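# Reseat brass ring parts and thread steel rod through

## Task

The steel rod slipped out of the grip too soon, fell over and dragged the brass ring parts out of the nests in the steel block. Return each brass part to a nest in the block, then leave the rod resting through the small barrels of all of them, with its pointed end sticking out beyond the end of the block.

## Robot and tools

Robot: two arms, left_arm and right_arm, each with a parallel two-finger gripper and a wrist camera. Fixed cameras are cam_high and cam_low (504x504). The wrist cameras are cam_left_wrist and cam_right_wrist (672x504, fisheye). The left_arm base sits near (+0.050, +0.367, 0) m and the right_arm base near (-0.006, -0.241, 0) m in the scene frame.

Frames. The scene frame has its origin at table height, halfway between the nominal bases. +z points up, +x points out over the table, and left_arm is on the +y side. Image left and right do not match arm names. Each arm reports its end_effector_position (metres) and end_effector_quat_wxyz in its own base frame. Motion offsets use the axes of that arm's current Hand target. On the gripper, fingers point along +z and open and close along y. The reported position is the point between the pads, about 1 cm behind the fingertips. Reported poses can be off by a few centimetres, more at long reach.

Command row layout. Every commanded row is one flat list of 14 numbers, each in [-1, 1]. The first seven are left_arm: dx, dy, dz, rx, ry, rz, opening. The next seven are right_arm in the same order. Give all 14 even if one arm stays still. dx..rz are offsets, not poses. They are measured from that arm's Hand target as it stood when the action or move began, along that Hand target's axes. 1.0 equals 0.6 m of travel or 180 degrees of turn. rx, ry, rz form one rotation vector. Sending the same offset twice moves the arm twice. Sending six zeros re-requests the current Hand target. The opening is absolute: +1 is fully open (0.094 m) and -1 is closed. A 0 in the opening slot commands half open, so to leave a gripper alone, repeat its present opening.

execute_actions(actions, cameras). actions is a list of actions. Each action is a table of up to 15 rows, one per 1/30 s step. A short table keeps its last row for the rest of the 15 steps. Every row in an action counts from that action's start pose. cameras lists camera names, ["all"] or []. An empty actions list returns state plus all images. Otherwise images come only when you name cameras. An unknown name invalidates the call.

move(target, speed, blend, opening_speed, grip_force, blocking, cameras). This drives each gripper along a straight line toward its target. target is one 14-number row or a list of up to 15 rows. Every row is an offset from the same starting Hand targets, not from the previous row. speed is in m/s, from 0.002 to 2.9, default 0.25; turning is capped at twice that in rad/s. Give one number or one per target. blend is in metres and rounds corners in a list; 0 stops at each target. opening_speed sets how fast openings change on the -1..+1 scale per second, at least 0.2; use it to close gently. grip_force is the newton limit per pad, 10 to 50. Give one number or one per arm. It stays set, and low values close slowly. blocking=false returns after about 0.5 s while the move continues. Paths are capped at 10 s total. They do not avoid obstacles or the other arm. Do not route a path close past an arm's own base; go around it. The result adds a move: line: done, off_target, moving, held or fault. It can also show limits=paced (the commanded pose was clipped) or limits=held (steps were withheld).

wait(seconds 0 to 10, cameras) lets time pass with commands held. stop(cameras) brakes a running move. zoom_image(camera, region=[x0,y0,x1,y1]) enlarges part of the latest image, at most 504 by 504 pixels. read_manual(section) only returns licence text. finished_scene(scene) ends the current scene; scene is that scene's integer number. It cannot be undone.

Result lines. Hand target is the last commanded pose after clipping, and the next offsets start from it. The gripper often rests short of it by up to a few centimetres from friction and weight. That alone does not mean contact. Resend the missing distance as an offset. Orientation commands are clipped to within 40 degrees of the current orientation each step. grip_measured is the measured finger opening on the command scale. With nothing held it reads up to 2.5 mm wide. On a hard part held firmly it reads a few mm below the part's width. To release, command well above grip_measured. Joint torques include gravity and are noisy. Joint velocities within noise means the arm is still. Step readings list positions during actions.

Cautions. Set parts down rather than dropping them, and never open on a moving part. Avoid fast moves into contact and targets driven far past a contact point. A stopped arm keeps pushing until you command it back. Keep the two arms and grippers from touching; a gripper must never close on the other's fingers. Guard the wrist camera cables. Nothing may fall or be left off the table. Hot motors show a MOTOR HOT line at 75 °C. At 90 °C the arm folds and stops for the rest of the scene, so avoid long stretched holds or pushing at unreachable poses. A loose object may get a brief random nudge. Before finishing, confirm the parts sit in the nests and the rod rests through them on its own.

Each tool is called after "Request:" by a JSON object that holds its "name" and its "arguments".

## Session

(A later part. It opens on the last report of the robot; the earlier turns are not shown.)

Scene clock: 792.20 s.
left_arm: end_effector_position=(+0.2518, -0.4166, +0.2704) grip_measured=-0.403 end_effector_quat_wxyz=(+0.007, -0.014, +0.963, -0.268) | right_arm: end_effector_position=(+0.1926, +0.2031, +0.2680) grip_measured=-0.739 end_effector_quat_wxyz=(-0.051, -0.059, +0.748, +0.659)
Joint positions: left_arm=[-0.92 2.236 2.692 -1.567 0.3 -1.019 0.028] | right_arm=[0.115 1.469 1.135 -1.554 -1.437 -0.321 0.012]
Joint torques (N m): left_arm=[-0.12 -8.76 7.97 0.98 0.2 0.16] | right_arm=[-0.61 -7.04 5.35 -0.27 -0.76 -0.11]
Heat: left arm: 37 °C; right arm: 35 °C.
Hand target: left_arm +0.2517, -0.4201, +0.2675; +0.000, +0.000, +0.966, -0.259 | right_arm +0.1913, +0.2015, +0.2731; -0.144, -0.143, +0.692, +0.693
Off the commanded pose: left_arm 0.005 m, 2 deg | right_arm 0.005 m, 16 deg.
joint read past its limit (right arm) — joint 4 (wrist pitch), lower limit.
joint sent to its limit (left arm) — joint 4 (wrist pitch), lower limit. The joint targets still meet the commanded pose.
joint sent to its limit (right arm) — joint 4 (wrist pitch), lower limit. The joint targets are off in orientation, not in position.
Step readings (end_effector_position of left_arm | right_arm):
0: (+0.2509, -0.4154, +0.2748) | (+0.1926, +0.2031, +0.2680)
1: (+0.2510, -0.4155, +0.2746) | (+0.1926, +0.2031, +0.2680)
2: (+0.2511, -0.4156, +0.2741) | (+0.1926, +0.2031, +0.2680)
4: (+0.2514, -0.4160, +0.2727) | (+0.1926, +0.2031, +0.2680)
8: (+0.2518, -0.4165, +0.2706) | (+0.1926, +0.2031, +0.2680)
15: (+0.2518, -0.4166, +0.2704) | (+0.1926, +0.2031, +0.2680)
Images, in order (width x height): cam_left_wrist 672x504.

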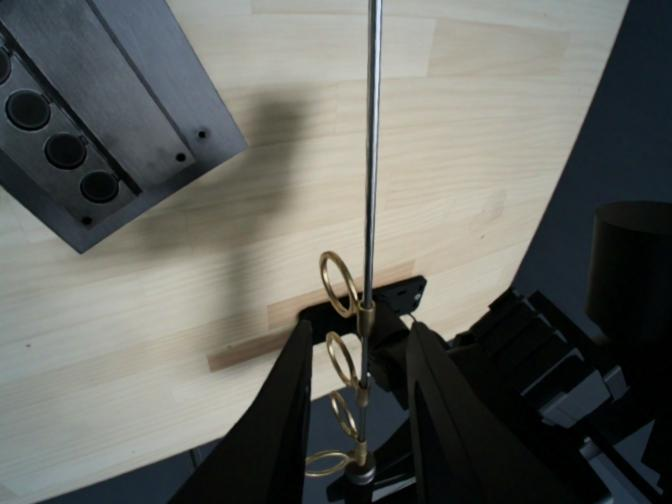

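Request:
{"name": "execute_actions", "arguments": {"actions": [[[-0.018,0.002,-0.001,0,0,0,-0.4,0,0,0,0,0,0,-0.95]]], "cameras": ["cam_left_wrist"]}}

Scene clock: 799.83 s.
left_arm: end_effector_position=(+0.2606, -0.4155, +0.2641) grip_measured=-0.403 end_effector_quat_wxyz=(+0.008, -0.014, +0.964, -0.265) | right_arm: end_effector_position=(+0.1926, +0.2031, +0.2680) grip_measured=-0.739 end_effector_quat_wxyz=(-0.051, -0.059, +0.748, +0.659)
Joint positions: left_arm=[-0.903 2.257 2.703 -1.567 0.303 -1.002 0.028] | right_arm=[0.115 1.469 1.135 -1.554 -1.437 -0.321 0.012]
Joint torques (N m): left_arm=[0.23 -9.02 9.59 0.97 0.33 0.15] | right_arm=[-0.59 -7.04 5.33 -0.26 -0.77 -0.12]
Heat: left arm: 37 °C; right arm: 35 °C.
Hand target: left_arm +0.2625, -0.4188, +0.2673; +0.000, +0.000, +0.966, -0.259 | right_arm +0.1913, +0.2015, +0.2731; -0.144, -0.143, +0.692, +0.693
Off the commanded pose: left_arm 0.005 m, 2 deg | right_arm 0.005 m, 16 deg.
joint read past its limit (right arm) — joint 4 (wrist pitch), lower limit.
joint sent to its limit (left arm) — joint 4 (wrist pitch), lower limit. The joint targets still meet the commanded pose.
joint sent to its limit (right arm) — joint 4 (wrist pitch), lower limit. The joint targets are off in orientation, not in position.
Step readings (end_effector_position of left_arm | right_arm):
0: (+0.2518, -0.4166, +0.2704) | (+0.1926, +0.2031, +0.2680)
1: (+0.2537, -0.4160, +0.2701) | (+0.1926, +0.2031, +0.2680)
2: (+0.2562, -0.4158, +0.2702) | (+0.1926, +0.2031, +0.2680)
4: (+0.2575, -0.4163, +0.2685) | (+0.1926, +0.2031, +0.2680)
8: (+0.2596, -0.4160, +0.2646) | (+0.1926, +0.2031, +0.2680)
15: (+0.2599, -0.4160, +0.2641) | (+0.1926, +0.2031, +0.2680)
Images, in order (width x height): cam_left_wrist 672x504.

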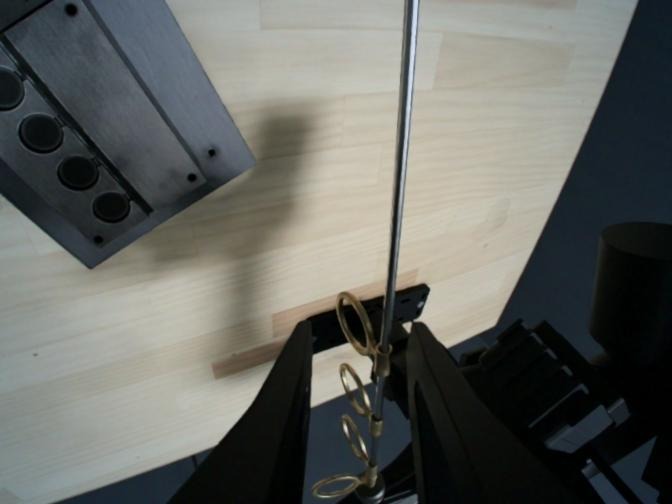

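Request:
{"name": "execute_actions", "arguments": {"actions": [[[0.0,-0.0065,-0.0115,0,0,0,-0.4,0,0,0,0,0,0,-0.95]]], "cameras": ["cam_left_wrist"]}}

Scene clock: 806.33 s.
left_arm: end_effector_position=(+0.2612, -0.4163, +0.2691) grip_measured=-0.403 end_effector_quat_wxyz=(+0.013, -0.013, +0.962, -0.271) | right_arm: end_effector_position=(+0.1926, +0.2031, +0.2680) grip_measured=-0.739 end_effector_quat_wxyz=(-0.051, -0.059, +0.748, +0.659)
Joint positions: left_arm=[-0.903 2.257 2.719 -1.567 0.303 -1.002 0.028] | right_arm=[0.115 1.469 1.135 -1.554 -1.437 -0.321 0.012]
Joint torques (N m): left_arm=[0.38 -9.36 9.57 0.98 0.3 0.11] | right_arm=[-0.59 -7.08 5.31 -0.28 -0.77 -0.11]
Motor temperatures (°C): left_arm=[25 36 33 29 24 23 24] | right_arm=[25 30 35 25 26 24 33]
Heat: left arm: 36 °C; right arm: 35 °C.
Hand target: left_arm +0.2625, -0.4187, +0.2752; +0.000, +0.000, +0.966, -0.259 | right_arm +0.1913, +0.2015, +0.2731; -0.144, -0.143, +0.692, +0.693
Off the commanded pose: left_arm 0.007 m, 2 deg | right_arm 0.005 m, 16 deg.
joint read past its limit (right arm) — joint 4 (wrist pitch), lower limit.
joint sent to its limit (left arm) — joint 4 (wrist pitch), lower limit. The joint targets are off in orientation, not in position.
joint sent to its limit (right arm) — joint 4 (wrist pitch), lower limit. The joint targets are off in orientation, not in position.
Step readings (end_effector_position of left_arm | right_arm):
0: (+0.2606, -0.4155, +0.2641) | (+0.1926, +0.2031, +0.2680)
1: (+0.2607, -0.4156, +0.2647) | (+0.1926, +0.2031, +0.2680)
2: (+0.2610, -0.4159, +0.2654) | (+0.1926, +0.2031, +0.2680)
4: (+0.2612, -0.4163, +0.2676) | (+0.1926, +0.2031, +0.2680)
8: (+0.2612, -0.4163, +0.2691) | (+0.1926, +0.2031, +0.2680)
15: (+0.2612, -0.4163, +0.2691) | (+0.1926, +0.2031, +0.2680)
Images, in order (width x height): cam_left_wrist 672x504.

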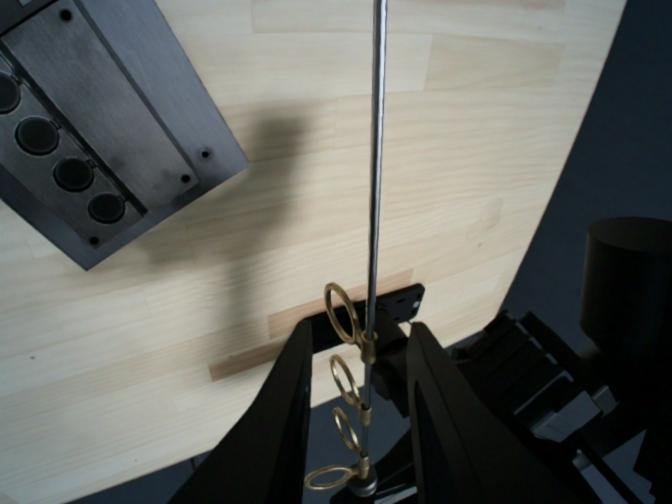

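Request:
{"name": "move", "arguments": {"target": [0,0,0,0,0,0,-1,0,0,0,0,0,0,-0.95], "speed": 0.05, "grip_force": [15,50], "opening_speed": 0.6}}

Request:
{"name": "move", "arguments": {"target": [-0.030,0.0005,-0.0005,0,0,0,-1,0,0,0,0,0,0,-0.95], "speed": 0.04, "cameras": ["cam_left_wrist","cam_low"]}}

Request:
{"name": "zoom_image", "arguments": {"camera": "cam_low", "region": [245, 140, 335, 190]}}

Scene clock: 819.77 s.
left_arm: end_effector_position=(+0.2610, -0.4164, +0.2692) grip_measured=-0.891 end_effector_quat_wxyz=(+0.012, -0.013, +0.962, -0.271) | right_arm: end_effector_position=(+0.1926, +0.2031, +0.2680) grip_measured=-0.739 end_effector_quat_wxyz=(-0.051, -0.059, +0.748, +0.659)
Joint positions: left_arm=[-0.903 2.257 2.719 -1.567 0.304 -1.002 0.005] | right_arm=[0.115 1.469 1.135 -1.554 -1.437 -0.321 0.012]
Joint torques (N m): left_arm=[0.38 -9.48 9.44 0.98 0.29 0.1] | right_arm=[-0.59 -6.99 5.34 -0.27 -0.75 -0.12]
Heat: left arm: 35 °C; right arm: 35 °C.
Hand target: left_arm +0.2625, -0.4187, +0.2752; +0.000, +0.000, +0.966, -0.259 | right_arm +0.1913, +0.2015, +0.2731; -0.144, -0.143, +0.692, +0.693
Off the commanded pose: left_arm 0.007 m, 2 deg | right_arm 0.005 m, 16 deg.
joint read past its limit (right arm) — joint 4 (wrist pitch), lower limit.
joint sent to its limit (left arm) — joint 4 (wrist pitch), lower limit. The joint targets are off in orientation, not in position.
joint sent to its limit (right arm) — joint 4 (wrist pitch), lower limit. The joint targets are off in orientation, not in position.
grip_force (N): 15, 50
move: off_target (right_arm)

Scene clock: 821.27 s.
left_arm: end_effector_position=(+0.2778, -0.4155, +0.2712) grip_measured=-0.891 end_effector_quat_wxyz=(+0.020, -0.018, +0.958, -0.284) | right_arm: end_effector_position=(+0.1928, +0.2030, +0.2680) grip_measured=-0.739 end_effector_quat_wxyz=(-0.051, -0.059, +0.748, +0.659)
Joint positions: left_arm=[-0.87 2.294 2.781 -1.567 0.318 -0.988 0.005] | right_arm=[0.114 1.469 1.135 -1.554 -1.437 -0.323 0.012]
Joint torques (N m): left_arm=[0.47 -9.01 9.83 1.02 0.33 0.17] | right_arm=[-0.54 -7.08 5.24 -0.25 -0.77 -0.11]
Heat: left arm: 35 °C; right arm: 35 °C.
Hand target: left_arm +0.2805, -0.4183, +0.2754; +0.000, +0.000, +0.966, -0.259 | right_arm +0.1913, +0.2015, +0.2731; -0.144, -0.143, +0.692, +0.693
Off the commanded pose: left_arm 0.006 m, 4 deg | right_arm 0.005 m, 16 deg.
joint read past its limit (right arm) — joint 4 (wrist pitch), lower limit.
joint sent to its limit (left arm) — joint 4 (wrist pitch), lower limit. The joint targets are off in orientation, not in position.
joint sent to its limit (right arm) — joint 4 (wrist pitch), lower limit. The joint targets are off in orientation, not in position.
grip_force (N): 15, 50
move: off_target (left_arm, right_arm)
Images, in order (width x height): cam_low 504x504, cam_left_wrist 672x504.

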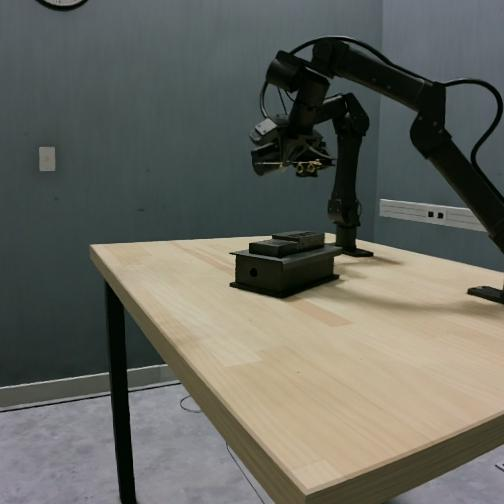

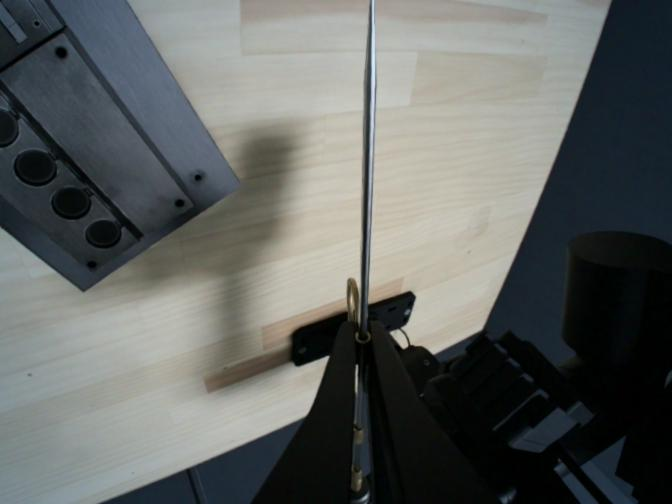

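Scaled by 5.600 from the camera's 504x504 image, which has a finer 720x720 frame.

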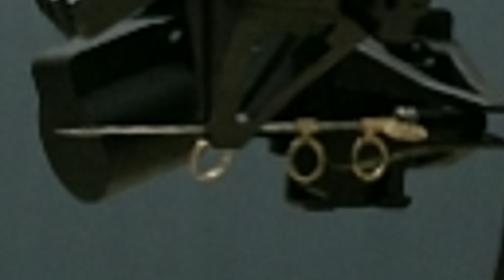

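Request:
{"name": "move", "arguments": {"target": [-0.004,0.0005,-0.0005,0,0,0,-1,0,0,0,0,0,0,-0.95], "speed": 0.04}}

Request:
{"name": "move", "arguments": {"target": [0,0,0,0,0,0,-0.4,0,0,0,0,0,0,-0.95], "speed": 0.04, "grip_force": [50,50], "opening_speed": 1}}

Request:
{"name": "move", "arguments": {"target": [[0,-0.0215,-0.037,0,0,0,-0.4,0,0,0,0,0,0,-0.95],[0.077,-0.0215,-0.037,0,0,0,-0.4,0,0,0,0,0,0,-0.95],[0.077,-0.003,-0.004,0,0,0,-0.4,0,0,0,0,0,0,-0.95]], "speed": 0.07, "cameras": ["cam_left_wrist","cam_low"]}}

Request:
{"name": "zoom_image", "arguments": {"camera": "cam_low", "region": [245, 140, 335, 190]}}

Scene clock: 834.23 s.
left_arm: end_effector_position=(+0.2795, -0.4156, +0.2713) grip_measured=-0.891 end_effector_quat_wxyz=(+0.021, -0.018, +0.958, -0.286) | right_arm: end_effector_position=(+0.1928, +0.2030, +0.2680) grip_measured=-0.739 end_effector_quat_wxyz=(-0.051, -0.059, +0.748, +0.659)
Joint positions: left_arm=[-0.867 2.298 2.788 -1.567 0.321 -0.985 0.005] | right_arm=[0.114 1.469 1.135 -1.554 -1.437 -0.323 0.012]
Joint torques (N m): left_arm=[0.54 -9.09 9.99 1.06 0.28 0.2] | right_arm=[-0.55 -7.02 5.27 -0.26 -0.76 -0.12]
Heat: left arm: 36 °C; right arm: 35 °C.
Hand target: left_arm +0.2828, -0.4180, +0.2753; +0.000, +0.000, +0.966, -0.259 | right_arm +0.1913, +0.2015, +0.2731; -0.144, -0.143, +0.692, +0.693
Off the commanded pose: left_arm 0.006 m, 4 deg | right_arm 0.005 m, 16 deg.
joint read past its limit (right arm) — joint 4 (wrist pitch), lower limit.
joint sent to its limit (left arm) — joint 4 (wrist pitch), lower limit. The joint targets are off in orientation, not in position.
joint sent to its limit (right arm) — joint 4 (wrist pitch), lower limit. The joint targets are off in orientation, not in position.
grip_force (N): 15, 50
move: off_target (left_arm, right_arm)

Scene clock: 835.37 s.
left_arm: end_effector_position=(+0.2795, -0.4156, +0.2713) grip_measured=-0.403 end_effector_quat_wxyz=(+0.021, -0.018, +0.958, -0.286) | right_arm: end_effector_position=(+0.1928, +0.2030, +0.2680) grip_measured=-0.739 end_effector_quat_wxyz=(-0.051, -0.059, +0.748, +0.659)
Joint positions: left_arm=[-0.867 2.298 2.788 -1.567 0.321 -0.985 0.028] | right_arm=[0.114 1.469 1.135 -1.554 -1.437 -0.321 0.012]
Joint torques (N m): left_arm=[0.58 -9.06 9.96 1.03 0.28 0.18] | right_arm=[-0.54 -7.02 5.34 -0.26 -0.77 -0.11]
Heat: left arm: 36 °C; right arm: 35 °C.
Hand target: left_arm +0.2828, -0.4180, +0.2753; +0.000, +0.000, +0.966, -0.259 | right_arm +0.1913, +0.2015, +0.2731; -0.144, -0.143, +0.692, +0.693
Off the commanded pose: left_arm 0.006 m, 4 deg | right_arm 0.005 m, 16 deg.
joint read past its limit (right arm) — joint 4 (wrist pitch), lower limit.
joint sent to its limit (left arm) — joint 4 (wrist pitch), lower limit. The joint targets are off in orientation, not in position.
joint sent to its limit (right arm) — joint 4 (wrist pitch), lower limit. The joint targets are off in orientation, not in position.
move: off_target (left_arm, right_arm)

Scene clock: 838.97 s.
left_arm: end_effector_position=(+0.2451, -0.4259, +0.2636) grip_measured=-0.403 end_effector_quat_wxyz=(-0.002, -0.013, +0.964, -0.265) | right_arm: end_effector_position=(+0.1928, +0.2030, +0.2680) grip_measured=-0.739 end_effector_quat_wxyz=(-0.051, -0.059, +0.748, +0.659)
Joint positions: left_arm=[-0.941 2.261 2.708 -1.567 0.303 -1.037 0.028] | right_arm=[0.114 1.469 1.135 -1.554 -1.437 -0.321 0.012]
Joint torques (N m): left_arm=[-0.75 -14.24 4.18 0.95 0.05 0.07] | right_arm=[-0.57 -7.06 5.33 -0.25 -0.77 -0.11]
Heat: left arm: 36 °C; right arm: 35 °C.
Hand target: left_arm +0.2366, -0.4183, +0.2785; +0.000, +0.000, +0.966, -0.259 | right_arm +0.1913, +0.2015, +0.2731; -0.144, -0.143, +0.692, +0.693
Off the commanded pose: left_arm 0.019 m, 2 deg | right_arm 0.005 m, 16 deg.
elbow stopped short (left arm): the move would have taken joint 3 (elbow) straighter than the controller allows.
joint read past its limit (right arm) — joint 4 (wrist pitch), lower limit.
joint sent to its limit (left arm) — joint 4 (wrist pitch), lower limit. The joint targets still meet the commanded pose.
joint sent to its limit (right arm) — joint 4 (wrist pitch), lower limit. The joint targets are off in orientation, not in position.
move: off_target (left_arm, right_arm)
Images, in order (width x height): cam_low 504x504, cam_left_wrist 672x504.

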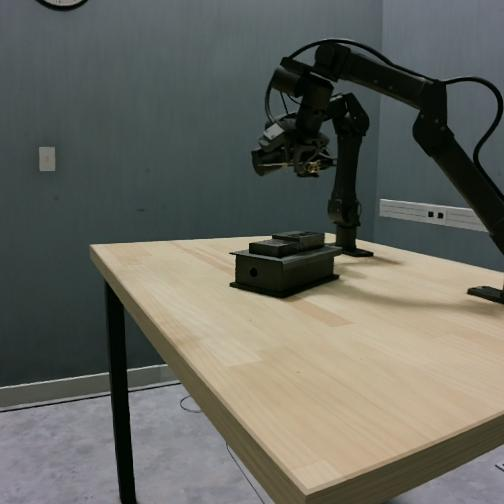

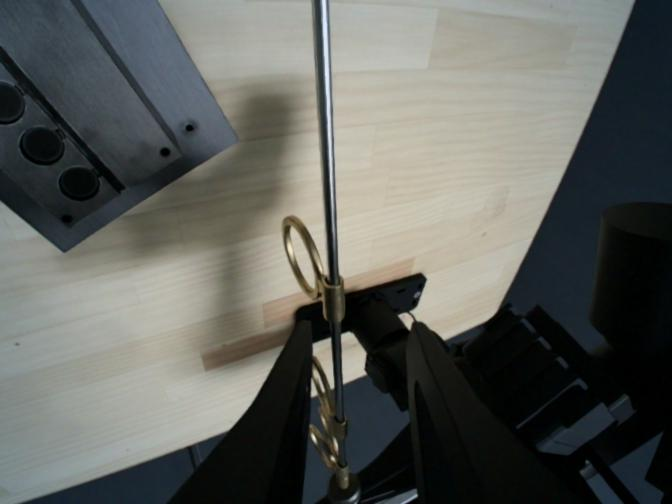

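Scaled by 5.600 from the camera's 504x504 image, which has a finer 720x720 frame.

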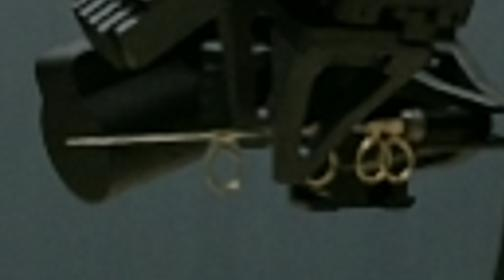

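Request:
{"name": "execute_actions", "arguments": {"actions": [[[0.0283,-0.001,-0.0148,0,0,0,-0.4,0,0,0,0,0,0,-0.95]]], "cameras": ["cam_left_wrist"]}}

Scene clock: 849.27 s.
left_arm: end_effector_position=(+0.2253, -0.4258, +0.2685) grip_measured=-0.403 end_effector_quat_wxyz=(-0.004, +0.000, +0.966, -0.259) | right_arm: end_effector_position=(+0.1928, +0.2030, +0.2680) grip_measured=-0.739 end_effector_quat_wxyz=(-0.051, -0.059, +0.748, +0.659)
Joint positions: left_arm=[-0.979 2.216 2.656 -1.567 0.291 -1.045 0.028] | right_arm=[0.114 1.469 1.135 -1.554 -1.437 -0.321 0.012]
Joint torques (N m): left_arm=[0.06 -14.71 4.15 0.95 0.04 -0.1] | right_arm=[-0.53 -7.05 5.26 -0.28 -0.76 -0.11]
Heat: left arm: 38 °C; right arm: 35 °C.
Hand target: left_arm +0.2197, -0.4143, +0.2865; +0.000, +0.000, +0.966, -0.259 | right_arm +0.1913, +0.2015, +0.2731; -0.144, -0.143, +0.692, +0.693
Off the commanded pose: left_arm 0.022 m, 0 deg | right_arm 0.005 m, 16 deg.
joint read past its limit (right arm) — joint 4 (wrist pitch), lower limit.
joint sent to its limit (left arm) — joint 4 (wrist pitch), lower limit. The joint targets still meet the commanded pose.
joint sent to its limit (right arm) — joint 4 (wrist pitch), lower limit. The joint targets are off in orientation, not in position.
Step readings (end_effector_position of left_arm | right_arm):
0: (+0.2451, -0.4259, +0.2636) | (+0.1928, +0.2030, +0.2680)
1: (+0.2445, -0.4254, +0.2633) | (+0.1928, +0.2030, +0.2680)
2: (+0.2421, -0.4243, +0.2623) | (+0.1928, +0.2030, +0.2680)
4: (+0.2362, -0.4247, +0.2626) | (+0.1928, +0.2030, +0.2680)
8: (+0.2286, -0.4256, +0.2665) | (+0.1928, +0.2030, +0.2680)
15: (+0.2248, -0.4261, +0.2689) | (+0.1928, +0.2030, +0.2680)
Images, in order (width x height): cam_left_wrist 672x504.

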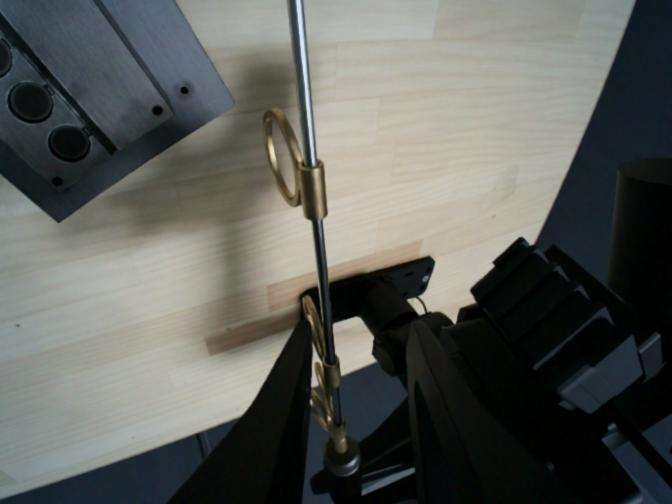

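Request:
{"name": "execute_actions", "arguments": {"actions": [[[0.003,0.0147,-0.0047,0,0,0,-0.4,0,0,0,0,0,0,-0.95]]], "cameras": ["cam_left_wrist"]}}

Scene clock: 855.13 s.
left_arm: end_effector_position=(+0.2225, -0.4181, +0.2661) grip_measured=-0.403 end_effector_quat_wxyz=(-0.010, -0.004, +0.968, -0.250) | right_arm: end_effector_position=(+0.1928, +0.2030, +0.2680) grip_measured=-0.739 end_effector_quat_wxyz=(-0.051, -0.059, +0.748, +0.659)
Joint positions: left_arm=[-0.974 2.185 2.601 -1.567 0.291 -1.045 0.028] | right_arm=[0.114 1.469 1.135 -1.554 -1.437 -0.321 0.012]
Joint torques (N m): left_arm=[0.35 -14.76 4.18 0.95 0.1 0.04] | right_arm=[-0.51 -7.1 5.3 -0.25 -0.77 -0.11]
Heat: left arm: 39 °C; right arm: 35 °C.
Hand target: left_arm +0.2178, -0.4053, +0.2846; +0.000, +0.000, +0.966, -0.259 | right_arm +0.1913, +0.2015, +0.2731; -0.144, -0.143, +0.692, +0.693
Off the commanded pose: left_arm 0.023 m, 2 deg | right_arm 0.005 m, 16 deg.
joint read past its limit (right arm) — joint 4 (wrist pitch), lower limit.
joint sent to its limit (left arm) — joint 4 (wrist pitch), lower limit. The joint targets still meet the commanded pose.
joint sent to its limit (right arm) — joint 4 (wrist pitch), lower limit. The joint targets are off in orientation, not in position.
Step readings (end_effector_position of left_arm | right_arm):
0: (+0.2253, -0.4258, +0.2685) | (+0.1928, +0.2030, +0.2680)
1: (+0.2250, -0.4249, +0.2677) | (+0.1928, +0.2030, +0.2680)
2: (+0.2242, -0.4228, +0.2663) | (+0.1928, +0.2030, +0.2680)
4: (+0.2230, -0.4204, +0.2650) | (+0.1928, +0.2030, +0.2680)
8: (+0.2224, -0.4189, +0.2653) | (+0.1928, +0.2030, +0.2680)
15: (+0.2226, -0.4181, +0.2662) | (+0.1928, +0.2030, +0.2680)
Images, in order (width x height): cam_left_wrist 672x504.

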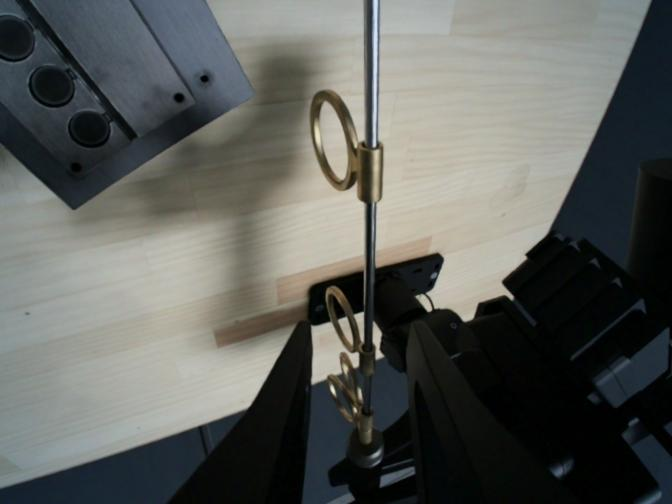

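Request:
{"name": "move", "arguments": {"target": [0,0,0,0,0,0,-1,0,0,0,0,0,0,-0.95], "speed": 0.05, "grip_force": [15,50], "opening_speed": 0.6}}

Request:
{"name": "move", "arguments": {"target": [-0.037,-0.003,0.004,0,0,0,-1,0,0,0,0,0,0,-0.95], "speed": 0.04, "cameras": ["cam_left_wrist","cam_low"]}}

Request:
{"name": "zoom_image", "arguments": {"camera": "cam_low", "region": [245, 140, 335, 190]}}

Scene clock: 868.90 s.
left_arm: end_effector_position=(+0.2225, -0.4181, +0.2661) grip_measured=-0.890 end_effector_quat_wxyz=(-0.010, -0.004, +0.968, -0.250) | right_arm: end_effector_position=(+0.1928, +0.2030, +0.2680) grip_measured=-0.739 end_effector_quat_wxyz=(-0.051, -0.059, +0.748, +0.659)
Joint positions: left_arm=[-0.974 2.185 2.601 -1.567 0.291 -1.045 0.005] | right_arm=[0.114 1.469 1.135 -1.554 -1.437 -0.321 0.012]
Joint torques (N m): left_arm=[0.35 -14.72 4.23 0.94 0.08 0.01] | right_arm=[-0.51 -6.99 5.24 -0.27 -0.77 -0.11]
Heat: left arm: 39 °C; right arm: 34 °C.
Hand target: left_arm +0.2178, -0.4053, +0.2846; +0.000, +0.000, +0.966, -0.259 | right_arm +0.1913, +0.2015, +0.2731; -0.144, -0.143, +0.692, +0.693
Off the commanded pose: left_arm 0.023 m, 2 deg | right_arm 0.005 m, 16 deg.
joint read past its limit (right arm) — joint 4 (wrist pitch), lower limit.
joint sent to its limit (left arm) — joint 4 (wrist pitch), lower limit. The joint targets still meet the commanded pose.
joint sent to its limit (right arm) — joint 4 (wrist pitch), lower limit. The joint targets are off in orientation, not in position.
grip_force (N): 15, 50
move: off_target (left_arm, right_arm)

Scene clock: 869.97 s.
left_arm: end_effector_position=(+0.2319, -0.4129, +0.2676) grip_measured=-0.890 end_effector_quat_wxyz=(-0.016, -0.010, +0.966, -0.257) | right_arm: end_effector_position=(+0.1928, +0.2030, +0.2680) grip_measured=-0.739 end_effector_quat_wxyz=(-0.051, -0.059, +0.748, +0.659)
Joint positions: left_arm=[-0.941 2.185 2.601 -1.567 0.32 -1.031 0.005] | right_arm=[0.114 1.469 1.135 -1.554 -1.437 -0.323 0.012]
Joint torques (N m): left_arm=[1.16 -10.67 9.68 0.92 0.06 0.21] | right_arm=[-0.54 -7.08 5.31 -0.27 -0.77 -0.11]
Heat: left arm: 39 °C; right arm: 34 °C.
Hand target: left_arm +0.2400, -0.4080, +0.2834; +0.000, +0.000, +0.966, -0.259 | right_arm +0.1913, +0.2015, +0.2731; -0.144, -0.143, +0.692, +0.693
Off the commanded pose: left_arm 0.018 m, 2 deg | right_arm 0.005 m, 16 deg.
joint read past its limit (right arm) — joint 4 (wrist pitch), lower limit.
joint sent to its limit (left arm) — joint 4 (wrist pitch), lower limit. The joint targets still meet the commanded pose.
joint sent to its limit (right arm) — joint 4 (wrist pitch), lower limit. The joint targets are off in orientation, not in position.
grip_force (N): 15, 50
move: off_target (left_arm, right_arm)
Images, in order (width x height): cam_low 504x504, cam_left_wrist 672x504.

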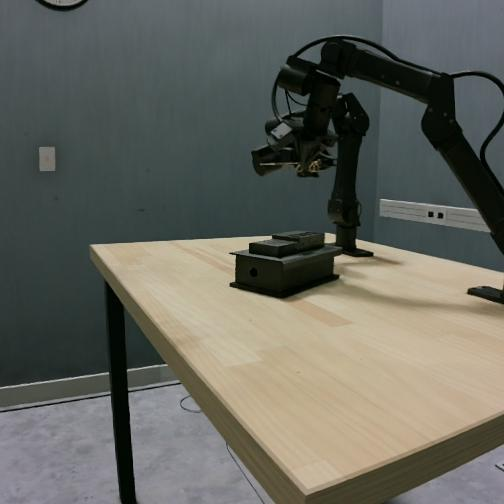

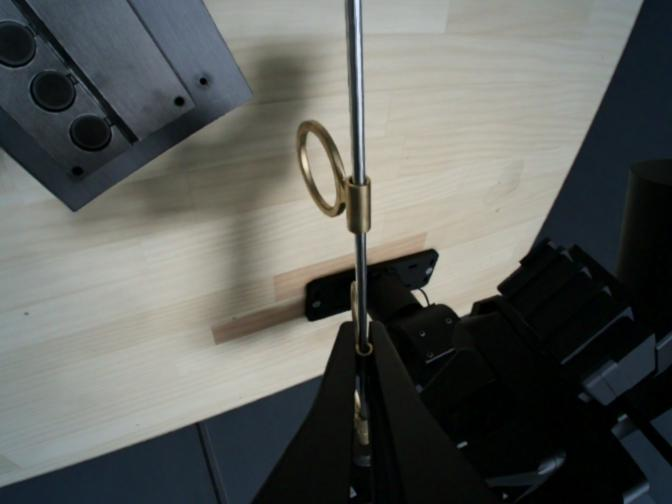

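Scaled by 5.600 from the camera's 504x504 image, which has a finer 720x720 frame.

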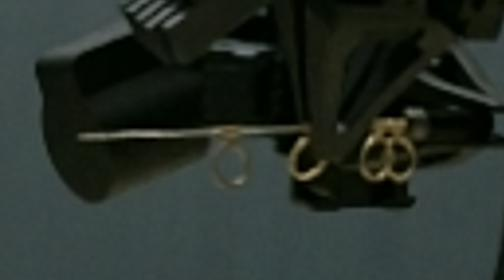

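Request:
{"name": "move", "arguments": {"target": [-0.019,-0.001,0.002,0,0,0,-1,0,0,0,0,0,0,-0.95], "speed": 0.04, "cameras": ["cam_left_wrist","cam_low"]}}

Request:
{"name": "zoom_image", "arguments": {"camera": "cam_low", "region": [245, 140, 335, 190]}}

Scene clock: 879.77 s.
left_arm: end_effector_position=(+0.2396, -0.4115, +0.2753) grip_measured=-0.891 end_effector_quat_wxyz=(-0.010, -0.008, +0.962, -0.271) | right_arm: end_effector_position=(+0.1942, +0.2037, +0.2724) grip_measured=-0.739 end_effector_quat_wxyz=(-0.045, -0.060, +0.740, +0.668)
Joint positions: left_arm=[-0.921 2.19 2.632 -1.567 0.333 -1.014 0.005] | right_arm=[0.114 1.469 1.135 -1.554 -1.463 -0.334 0.012]
Joint torques (N m): left_arm=[1.33 -8.9 10.55 0.99 0.05 0.19] | right_arm=[-0.58 -6.99 5.2 -0.25 -0.54 -0.08]
Heat: left arm: 38 °C; right arm: 34 °C.
Hand target: left_arm +0.2515, -0.4091, +0.2826; +0.000, +0.000, +0.966, -0.259 | right_arm +0.1913, +0.2015, +0.2731; -0.144, -0.143, +0.692, +0.693
Off the commanded pose: left_arm 0.014 m, 2 deg | right_arm 0.004 m, 16 deg.
joint read past its limit (right arm) — joint 4 (wrist pitch), lower limit.
joint sent to its limit (left arm) — joint 4 (wrist pitch), lower limit. The joint targets still meet the commanded pose.
joint sent to its limit (right arm) — joint 4 (wrist pitch), lower limit. The joint targets are off in orientation, not in position.
grip_force (N): 15, 50
move: off_target (left_arm, right_arm)
Images, in order (width x height): cam_low 504x504, cam_left_wrist 672x504.

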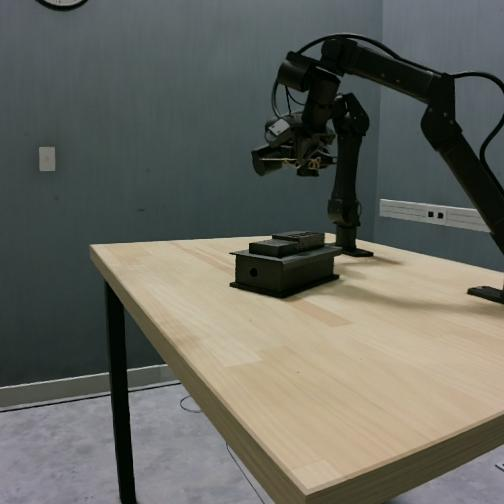

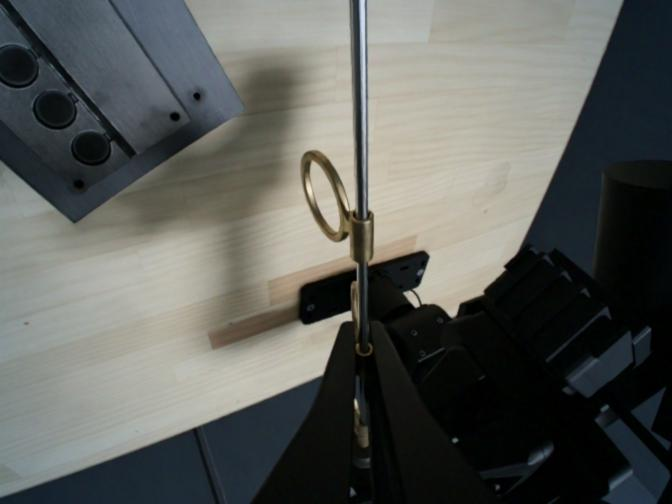

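Scaled by 5.600 from the camera's 504x504 image, which has a finer 720x720 frame.

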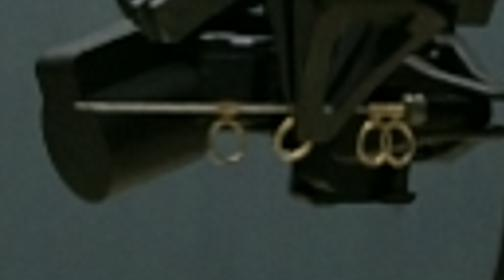

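Request:
{"name": "move", "arguments": {"target": [-0.019,0,0.001,0,0,0,-1,0,0,0,0,0,0,-0.95], "speed": 0.04, "cameras": ["cam_left_wrist","cam_low"]}}

Request:
{"name": "zoom_image", "arguments": {"camera": "cam_low", "region": [245, 140, 335, 190]}}

Scene clock: 887.67 s.
left_arm: end_effector_position=(+0.2541, -0.4103, +0.2748) grip_measured=-0.891 end_effector_quat_wxyz=(+0.001, -0.012, +0.961, -0.275) | right_arm: end_effector_position=(+0.1942, +0.2037, +0.2724) grip_measured=-0.740 end_effector_quat_wxyz=(-0.045, -0.060, +0.740, +0.668)
Joint positions: left_arm=[-0.897 2.217 2.672 -1.567 0.329 -0.999 0.005] | right_arm=[0.114 1.469 1.135 -1.554 -1.463 -0.334 0.012]
Joint torques (N m): left_arm=[1.11 -8.96 10.35 0.97 0.11 0.22] | right_arm=[-0.47 -7.01 5.18 -0.24 -0.55 -0.09]
Heat: left arm: 37 °C; right arm: 34 °C.
Hand target: left_arm +0.2628, -0.4095, +0.2820; +0.000, +0.000, +0.966, -0.259 | right_arm +0.1913, +0.2015, +0.2731; -0.144, -0.143, +0.692, +0.693
Off the commanded pose: left_arm 0.011 m, 2 deg | right_arm 0.004 m, 16 deg.
joint read past its limit (right arm) — joint 4 (wrist pitch), lower limit.
joint sent to its limit (left arm) — joint 4 (wrist pitch), lower limit. The joint targets are off in orientation, not in position.
joint sent to its limit (right arm) — joint 4 (wrist pitch), lower limit. The joint targets are off in orientation, not in position.
grip_force (N): 15, 50
move: off_target (left_arm, right_arm)
Images, in order (width x height): cam_low 504x504, cam_left_wrist 672x504.

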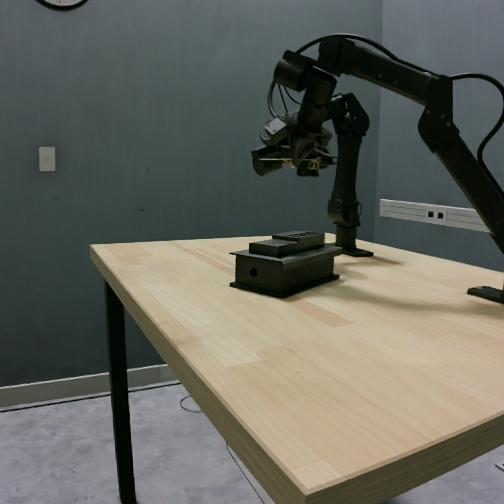

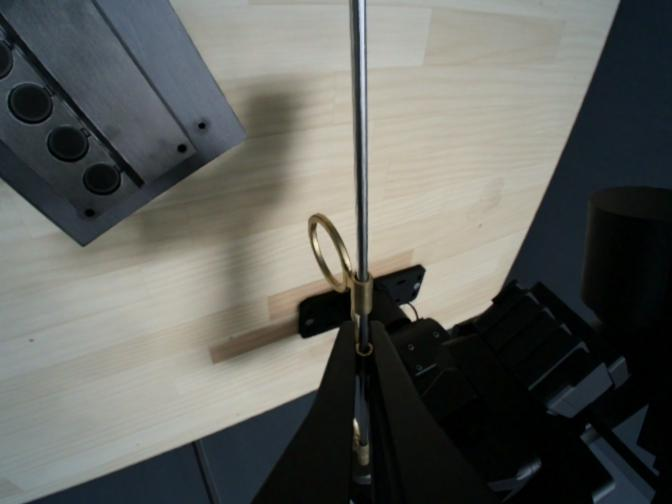

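Scaled by 5.600 from the camera's 504x504 image, which has a finer 720x720 frame.

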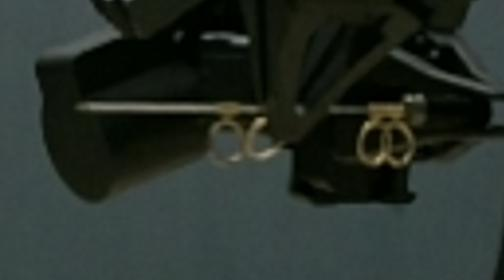

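Request:
{"name": "move", "arguments": {"target": [0,0,0,0,0,0,-0.4,0,0,0,0,0,0,-0.95], "speed": 0.04, "grip_force": [50,50], "opening_speed": 1}}

Request:
{"name": "move", "arguments": {"target": [-0.026,0,0.001,0,0,0,-0.4,0,0,0,0,0,0,-0.95], "speed": 0.05, "cameras": ["cam_left_wrist","cam_low"]}}

Request:
{"name": "zoom_image", "arguments": {"camera": "cam_low", "region": [245, 140, 335, 190]}}

Scene clock: 897.17 s.
left_arm: end_effector_position=(+0.2588, -0.4080, +0.2778) grip_measured=-0.403 end_effector_quat_wxyz=(+0.006, -0.015, +0.960, -0.279) | right_arm: end_effector_position=(+0.1942, +0.2037, +0.2724) grip_measured=-0.740 end_effector_quat_wxyz=(-0.048, -0.056, +0.740, +0.668)
Joint positions: left_arm=[-0.887 2.217 2.682 -1.567 0.329 -0.997 0.028] | right_arm=[0.114 1.469 1.135 -1.554 -1.463 -0.323 0.012]
Joint torques (N m): left_arm=[0.29 -8.87 9.61 1.03 0.08 0.17] | right_arm=[-0.54 -7.04 5.2 -0.26 -0.54 -0.09]
Heat: left arm: 36 °C; right arm: 34 °C.
Hand target: left_arm +0.2629, -0.4095, +0.2820; +0.000, +0.000, +0.966, -0.259 | right_arm +0.1913, +0.2015, +0.2731; -0.144, -0.143, +0.692, +0.693
Off the commanded pose: left_arm 0.006 m, 3 deg | right_arm 0.004 m, 16 deg.
joint read past its limit (right arm) — joint 4 (wrist pitch), lower limit.
joint sent to its limit (left arm) — joint 4 (wrist pitch), lower limit. The joint targets are off in orientation, not in position.
joint sent to its limit (right arm) — joint 4 (wrist pitch), lower limit. The joint targets are off in orientation, not in position.
move: off_target (left_arm, right_arm)

Scene clock: 898.60 s.
left_arm: end_effector_position=(+0.2758, -0.4067, +0.2792) grip_measured=-0.403 end_effector_quat_wxyz=(+0.020, -0.018, +0.958, -0.287) | right_arm: end_effector_position=(+0.1942, +0.2037, +0.2724) grip_measured=-0.740 end_effector_quat_wxyz=(-0.048, -0.056, +0.740, +0.668)
Joint positions: left_arm=[-0.858 2.252 2.74 -1.567 0.329 -0.979 0.028] | right_arm=[0.114 1.469 1.135 -1.554 -1.463 -0.323 0.012]
Joint torques (N m): left_arm=[0.28 -8.73 9.51 1.04 0.25 0.14] | right_arm=[-0.53 -7.02 5.18 -0.24 -0.55 -0.09]
Heat: left arm: 36 °C; right arm: 34 °C.
Hand target: left_arm +0.2785, -0.4097, +0.2815; +0.000, +0.000, +0.966, -0.259 | right_arm +0.1913, +0.2015, +0.2731; -0.144, -0.143, +0.692, +0.693
Off the commanded pose: left_arm 0.005 m, 5 deg | right_arm 0.004 m, 16 deg.
joint read past its limit (right arm) — joint 4 (wrist pitch), lower limit.
joint sent to its limit (left arm) — joint 4 (wrist pitch), lower limit. The joint targets are off in orientation, not in position.
joint sent to its limit (right arm) — joint 4 (wrist pitch), lower limit. The joint targets are off in orientation, not in position.
move: off_target (left_arm, right_arm)
Images, in order (width x height): cam_low 504x504, cam_left_wrist 672x504.

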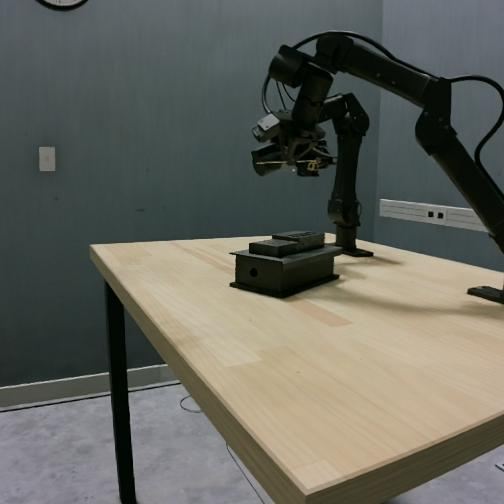

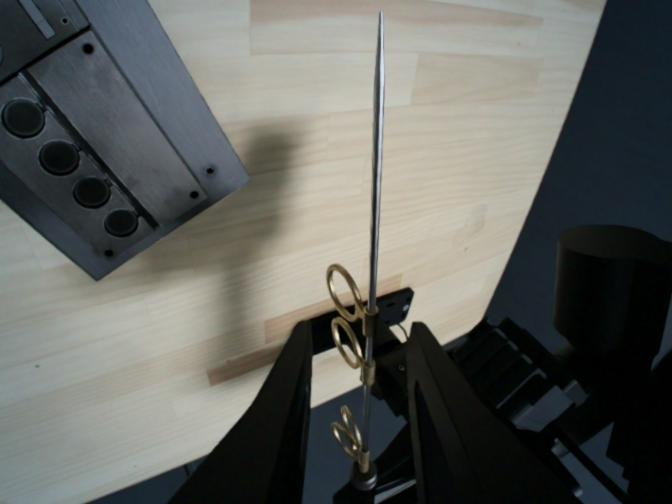

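Scaled by 5.600 from the camera's 504x504 image, which has a finer 720x720 frame.

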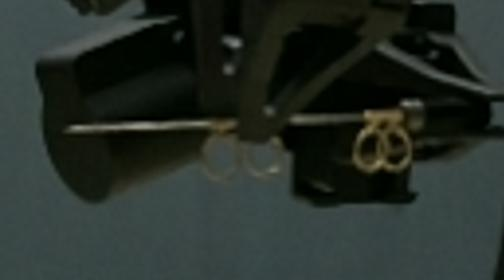

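Request:
{"name": "move", "arguments": {"target": [-0.012,0,0.001,0,0,0,-0.4,0,0,0,0,0,0,-0.95], "speed": 0.05, "cameras": ["cam_left_wrist"]}}

Scene clock: 905.60 s.
left_arm: end_effector_position=(+0.2827, -0.4072, +0.2789) grip_measured=-0.403 end_effector_quat_wxyz=(+0.025, -0.019, +0.956, -0.291) | right_arm: end_effector_position=(+0.1942, +0.2037, +0.2724) grip_measured=-0.740 end_effector_quat_wxyz=(-0.048, -0.056, +0.740, +0.668)
Joint positions: left_arm=[-0.848 2.271 2.769 -1.567 0.329 -0.973 0.028] | right_arm=[0.114 1.469 1.135 -1.554 -1.463 -0.323 0.012]
Joint torques (N m): left_arm=[0.44 -8.75 9.55 1.06 0.3 0.17] | right_arm=[-0.54 -6.95 5.18 -0.25 -0.54 -0.1]
Heat: left arm: 35 °C; right arm: 34 °C.
Hand target: left_arm +0.2857, -0.4101, +0.2809; +0.000, +0.000, +0.966, -0.259 | right_arm +0.1913, +0.2015, +0.2731; -0.144, -0.143, +0.692, +0.693
Off the commanded pose: left_arm 0.005 m, 5 deg | right_arm 0.004 m, 16 deg.
joint read past its limit (right arm) — joint 4 (wrist pitch), lower limit.
joint sent to its limit (left arm) — joint 4 (wrist pitch), lower limit. The joint targets are off in orientation, not in position.
joint sent to its limit (right arm) — joint 4 (wrist pitch), lower limit. The joint targets are off in orientation, not in position.
move: off_target (left_arm, right_arm)
Images, in order (width x height): cam_left_wrist 672x504.

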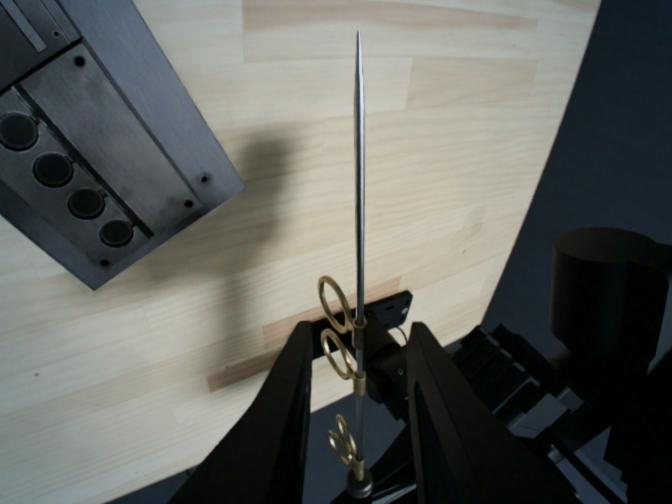

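Request:
{"name": "move", "arguments": {"target": [-0.010,0.002,0.002,0,0,0,-0.4,0,0,0,0,0,0,-0.95], "speed": 0.05}}

Request:
{"name": "move", "arguments": {"target": [0,0,0,0,0,0,-1,0,0,0,0,0,0,-0.95], "speed": 0.05, "grip_force": [15,50], "opening_speed": 0.6}}

Request:
{"name": "move", "arguments": {"target": [-0.012,0,0.001,0,0,0,-1,0,0,0,0,0,0,-0.95], "speed": 0.04, "cameras": ["cam_left_wrist","cam_low"]}}

Request:
{"name": "zoom_image", "arguments": {"camera": "cam_low", "region": [245, 140, 335, 190]}}

Scene clock: 916.73 s.
left_arm: end_effector_position=(+0.2889, -0.4067, +0.2774) grip_measured=-0.403 end_effector_quat_wxyz=(+0.028, -0.019, +0.956, -0.292) | right_arm: end_effector_position=(+0.1942, +0.2037, +0.2724) grip_measured=-0.740 end_effector_quat_wxyz=(-0.048, -0.056, +0.740, +0.668)
Joint positions: left_arm=[-0.837 2.286 2.787 -1.567 0.332 -0.964 0.028] | right_arm=[0.114 1.469 1.135 -1.554 -1.463 -0.323 0.012]
Joint torques (N m): left_arm=[0.5 -8.77 9.48 1.1 0.34 0.18] | right_arm=[-0.55 -7.02 5.23 -0.27 -0.54 -0.09]
Heat: left arm: 36 °C; right arm: 34 °C.
Hand target: left_arm +0.2917, -0.4097, +0.2792; +0.000, +0.000, +0.966, -0.259 | right_arm +0.1913, +0.2015, +0.2731; -0.144, -0.143, +0.692, +0.693
Off the commanded pose: left_arm 0.004 m, 6 deg | right_arm 0.004 m, 16 deg.
joint read past its limit (right arm) — joint 4 (wrist pitch), lower limit.
joint sent to its limit (left arm) — joint 4 (wrist pitch), lower limit. The joint targets are off in orientation, not in position.
joint sent to its limit (right arm) — joint 4 (wrist pitch), lower limit. The joint targets are off in orientation, not in position.
move: off_target (left_arm, right_arm)

Scene clock: 920.27 s.
left_arm: end_effector_position=(+0.2887, -0.4069, +0.2775) grip_measured=-0.894 end_effector_quat_wxyz=(+0.027, -0.019, +0.956, -0.293) | right_arm: end_effector_position=(+0.1942, +0.2037, +0.2724) grip_measured=-0.740 end_effector_quat_wxyz=(-0.048, -0.056, +0.740, +0.668)
Joint positions: left_arm=[-0.837 2.286 2.787 -1.567 0.333 -0.964 0.005] | right_arm=[0.114 1.469 1.135 -1.554 -1.463 -0.323 0.012]
Joint torques (N m): left_arm=[0.49 -8.76 9.55 1.06 0.32 0.18] | right_arm=[-0.55 -7.02 5.19 -0.27 -0.54 -0.09]
Heat: left arm: 36 °C; right arm: 34 °C.
Hand target: left_arm +0.2917, -0.4097, +0.2792; +0.000, +0.000, +0.966, -0.259 | right_arm +0.1913, +0.2015, +0.2731; -0.144, -0.143, +0.692, +0.693
Off the commanded pose: left_arm 0.004 m, 6 deg | right_arm 0.004 m, 16 deg.
joint read past its limit (right arm) — joint 4 (wrist pitch), lower limit.
joint sent to its limit (left arm) — joint 4 (wrist pitch), lower limit. The joint targets are off in orientation, not in position.
joint sent to its limit (right arm) — joint 4 (wrist pitch), lower limit. The joint targets are off in orientation, not in position.
grip_force (N): 15, 50
move: off_target (left_arm, right_arm)

Scene clock: 922.10 s.
left_arm: end_effector_position=(+0.2961, -0.4071, +0.2775) grip_measured=-0.894 end_effector_quat_wxyz=(+0.032, -0.020, +0.954, -0.298) | right_arm: end_effector_position=(+0.1942, +0.2037, +0.2724) grip_measured=-0.740 end_effector_quat_wxyz=(-0.048, -0.056, +0.740, +0.668)
Joint positions: left_arm=[-0.825 2.307 2.82 -1.567 0.338 -0.957 0.005] | right_arm=[0.114 1.469 1.135 -1.554 -1.463 -0.323 0.012]
Joint torques (N m): left_arm=[0.42 -8.75 9.47 1.06 0.32 0.2] | right_arm=[-0.53 -7.01 5.2 -0.27 -0.55 -0.08]
Heat: left arm: 35 °C; right arm: 34 °C.
Hand target: left_arm +0.2989, -0.4099, +0.2788; +0.000, +0.000, +0.966, -0.259 | right_arm +0.1913, +0.2015, +0.2731; -0.144, -0.143, +0.692, +0.693
Off the commanded pose: left_arm 0.004 m, 6 deg | right_arm 0.004 m, 16 deg.
joint read past its limit (right arm) — joint 4 (wrist pitch), lower limit.
joint sent to its limit (left arm) — joint 4 (wrist pitch), lower limit. The joint targets are off in orientation, not in position.
joint sent to its limit (right arm) — joint 4 (wrist pitch), lower limit. The joint targets are off in orientation, not in position.
grip_force (N): 15, 50
move: off_target (left_arm, right_arm)
Images, in order (width x height): cam_low 504x504, cam_left_wrist 672x504.

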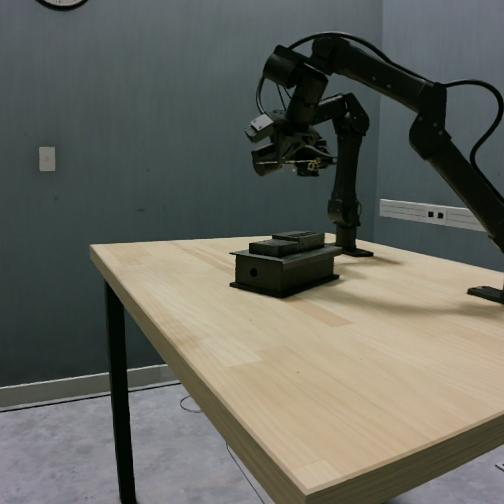

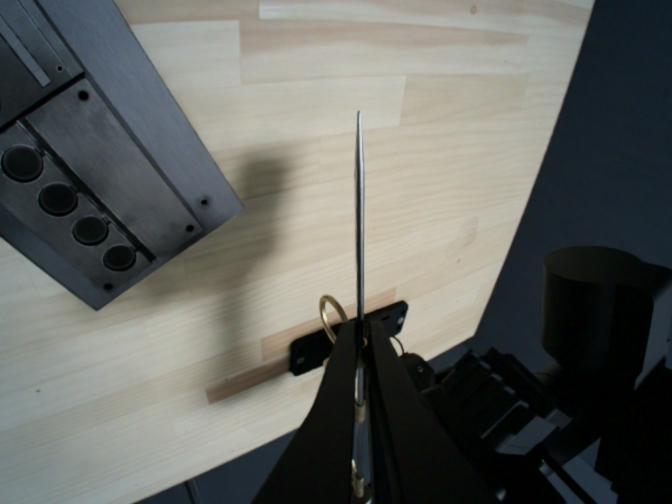

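Scaled by 5.600 from the camera's 504x504 image, which has a finer 720x720 frame.

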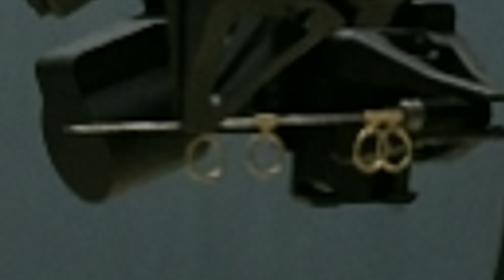

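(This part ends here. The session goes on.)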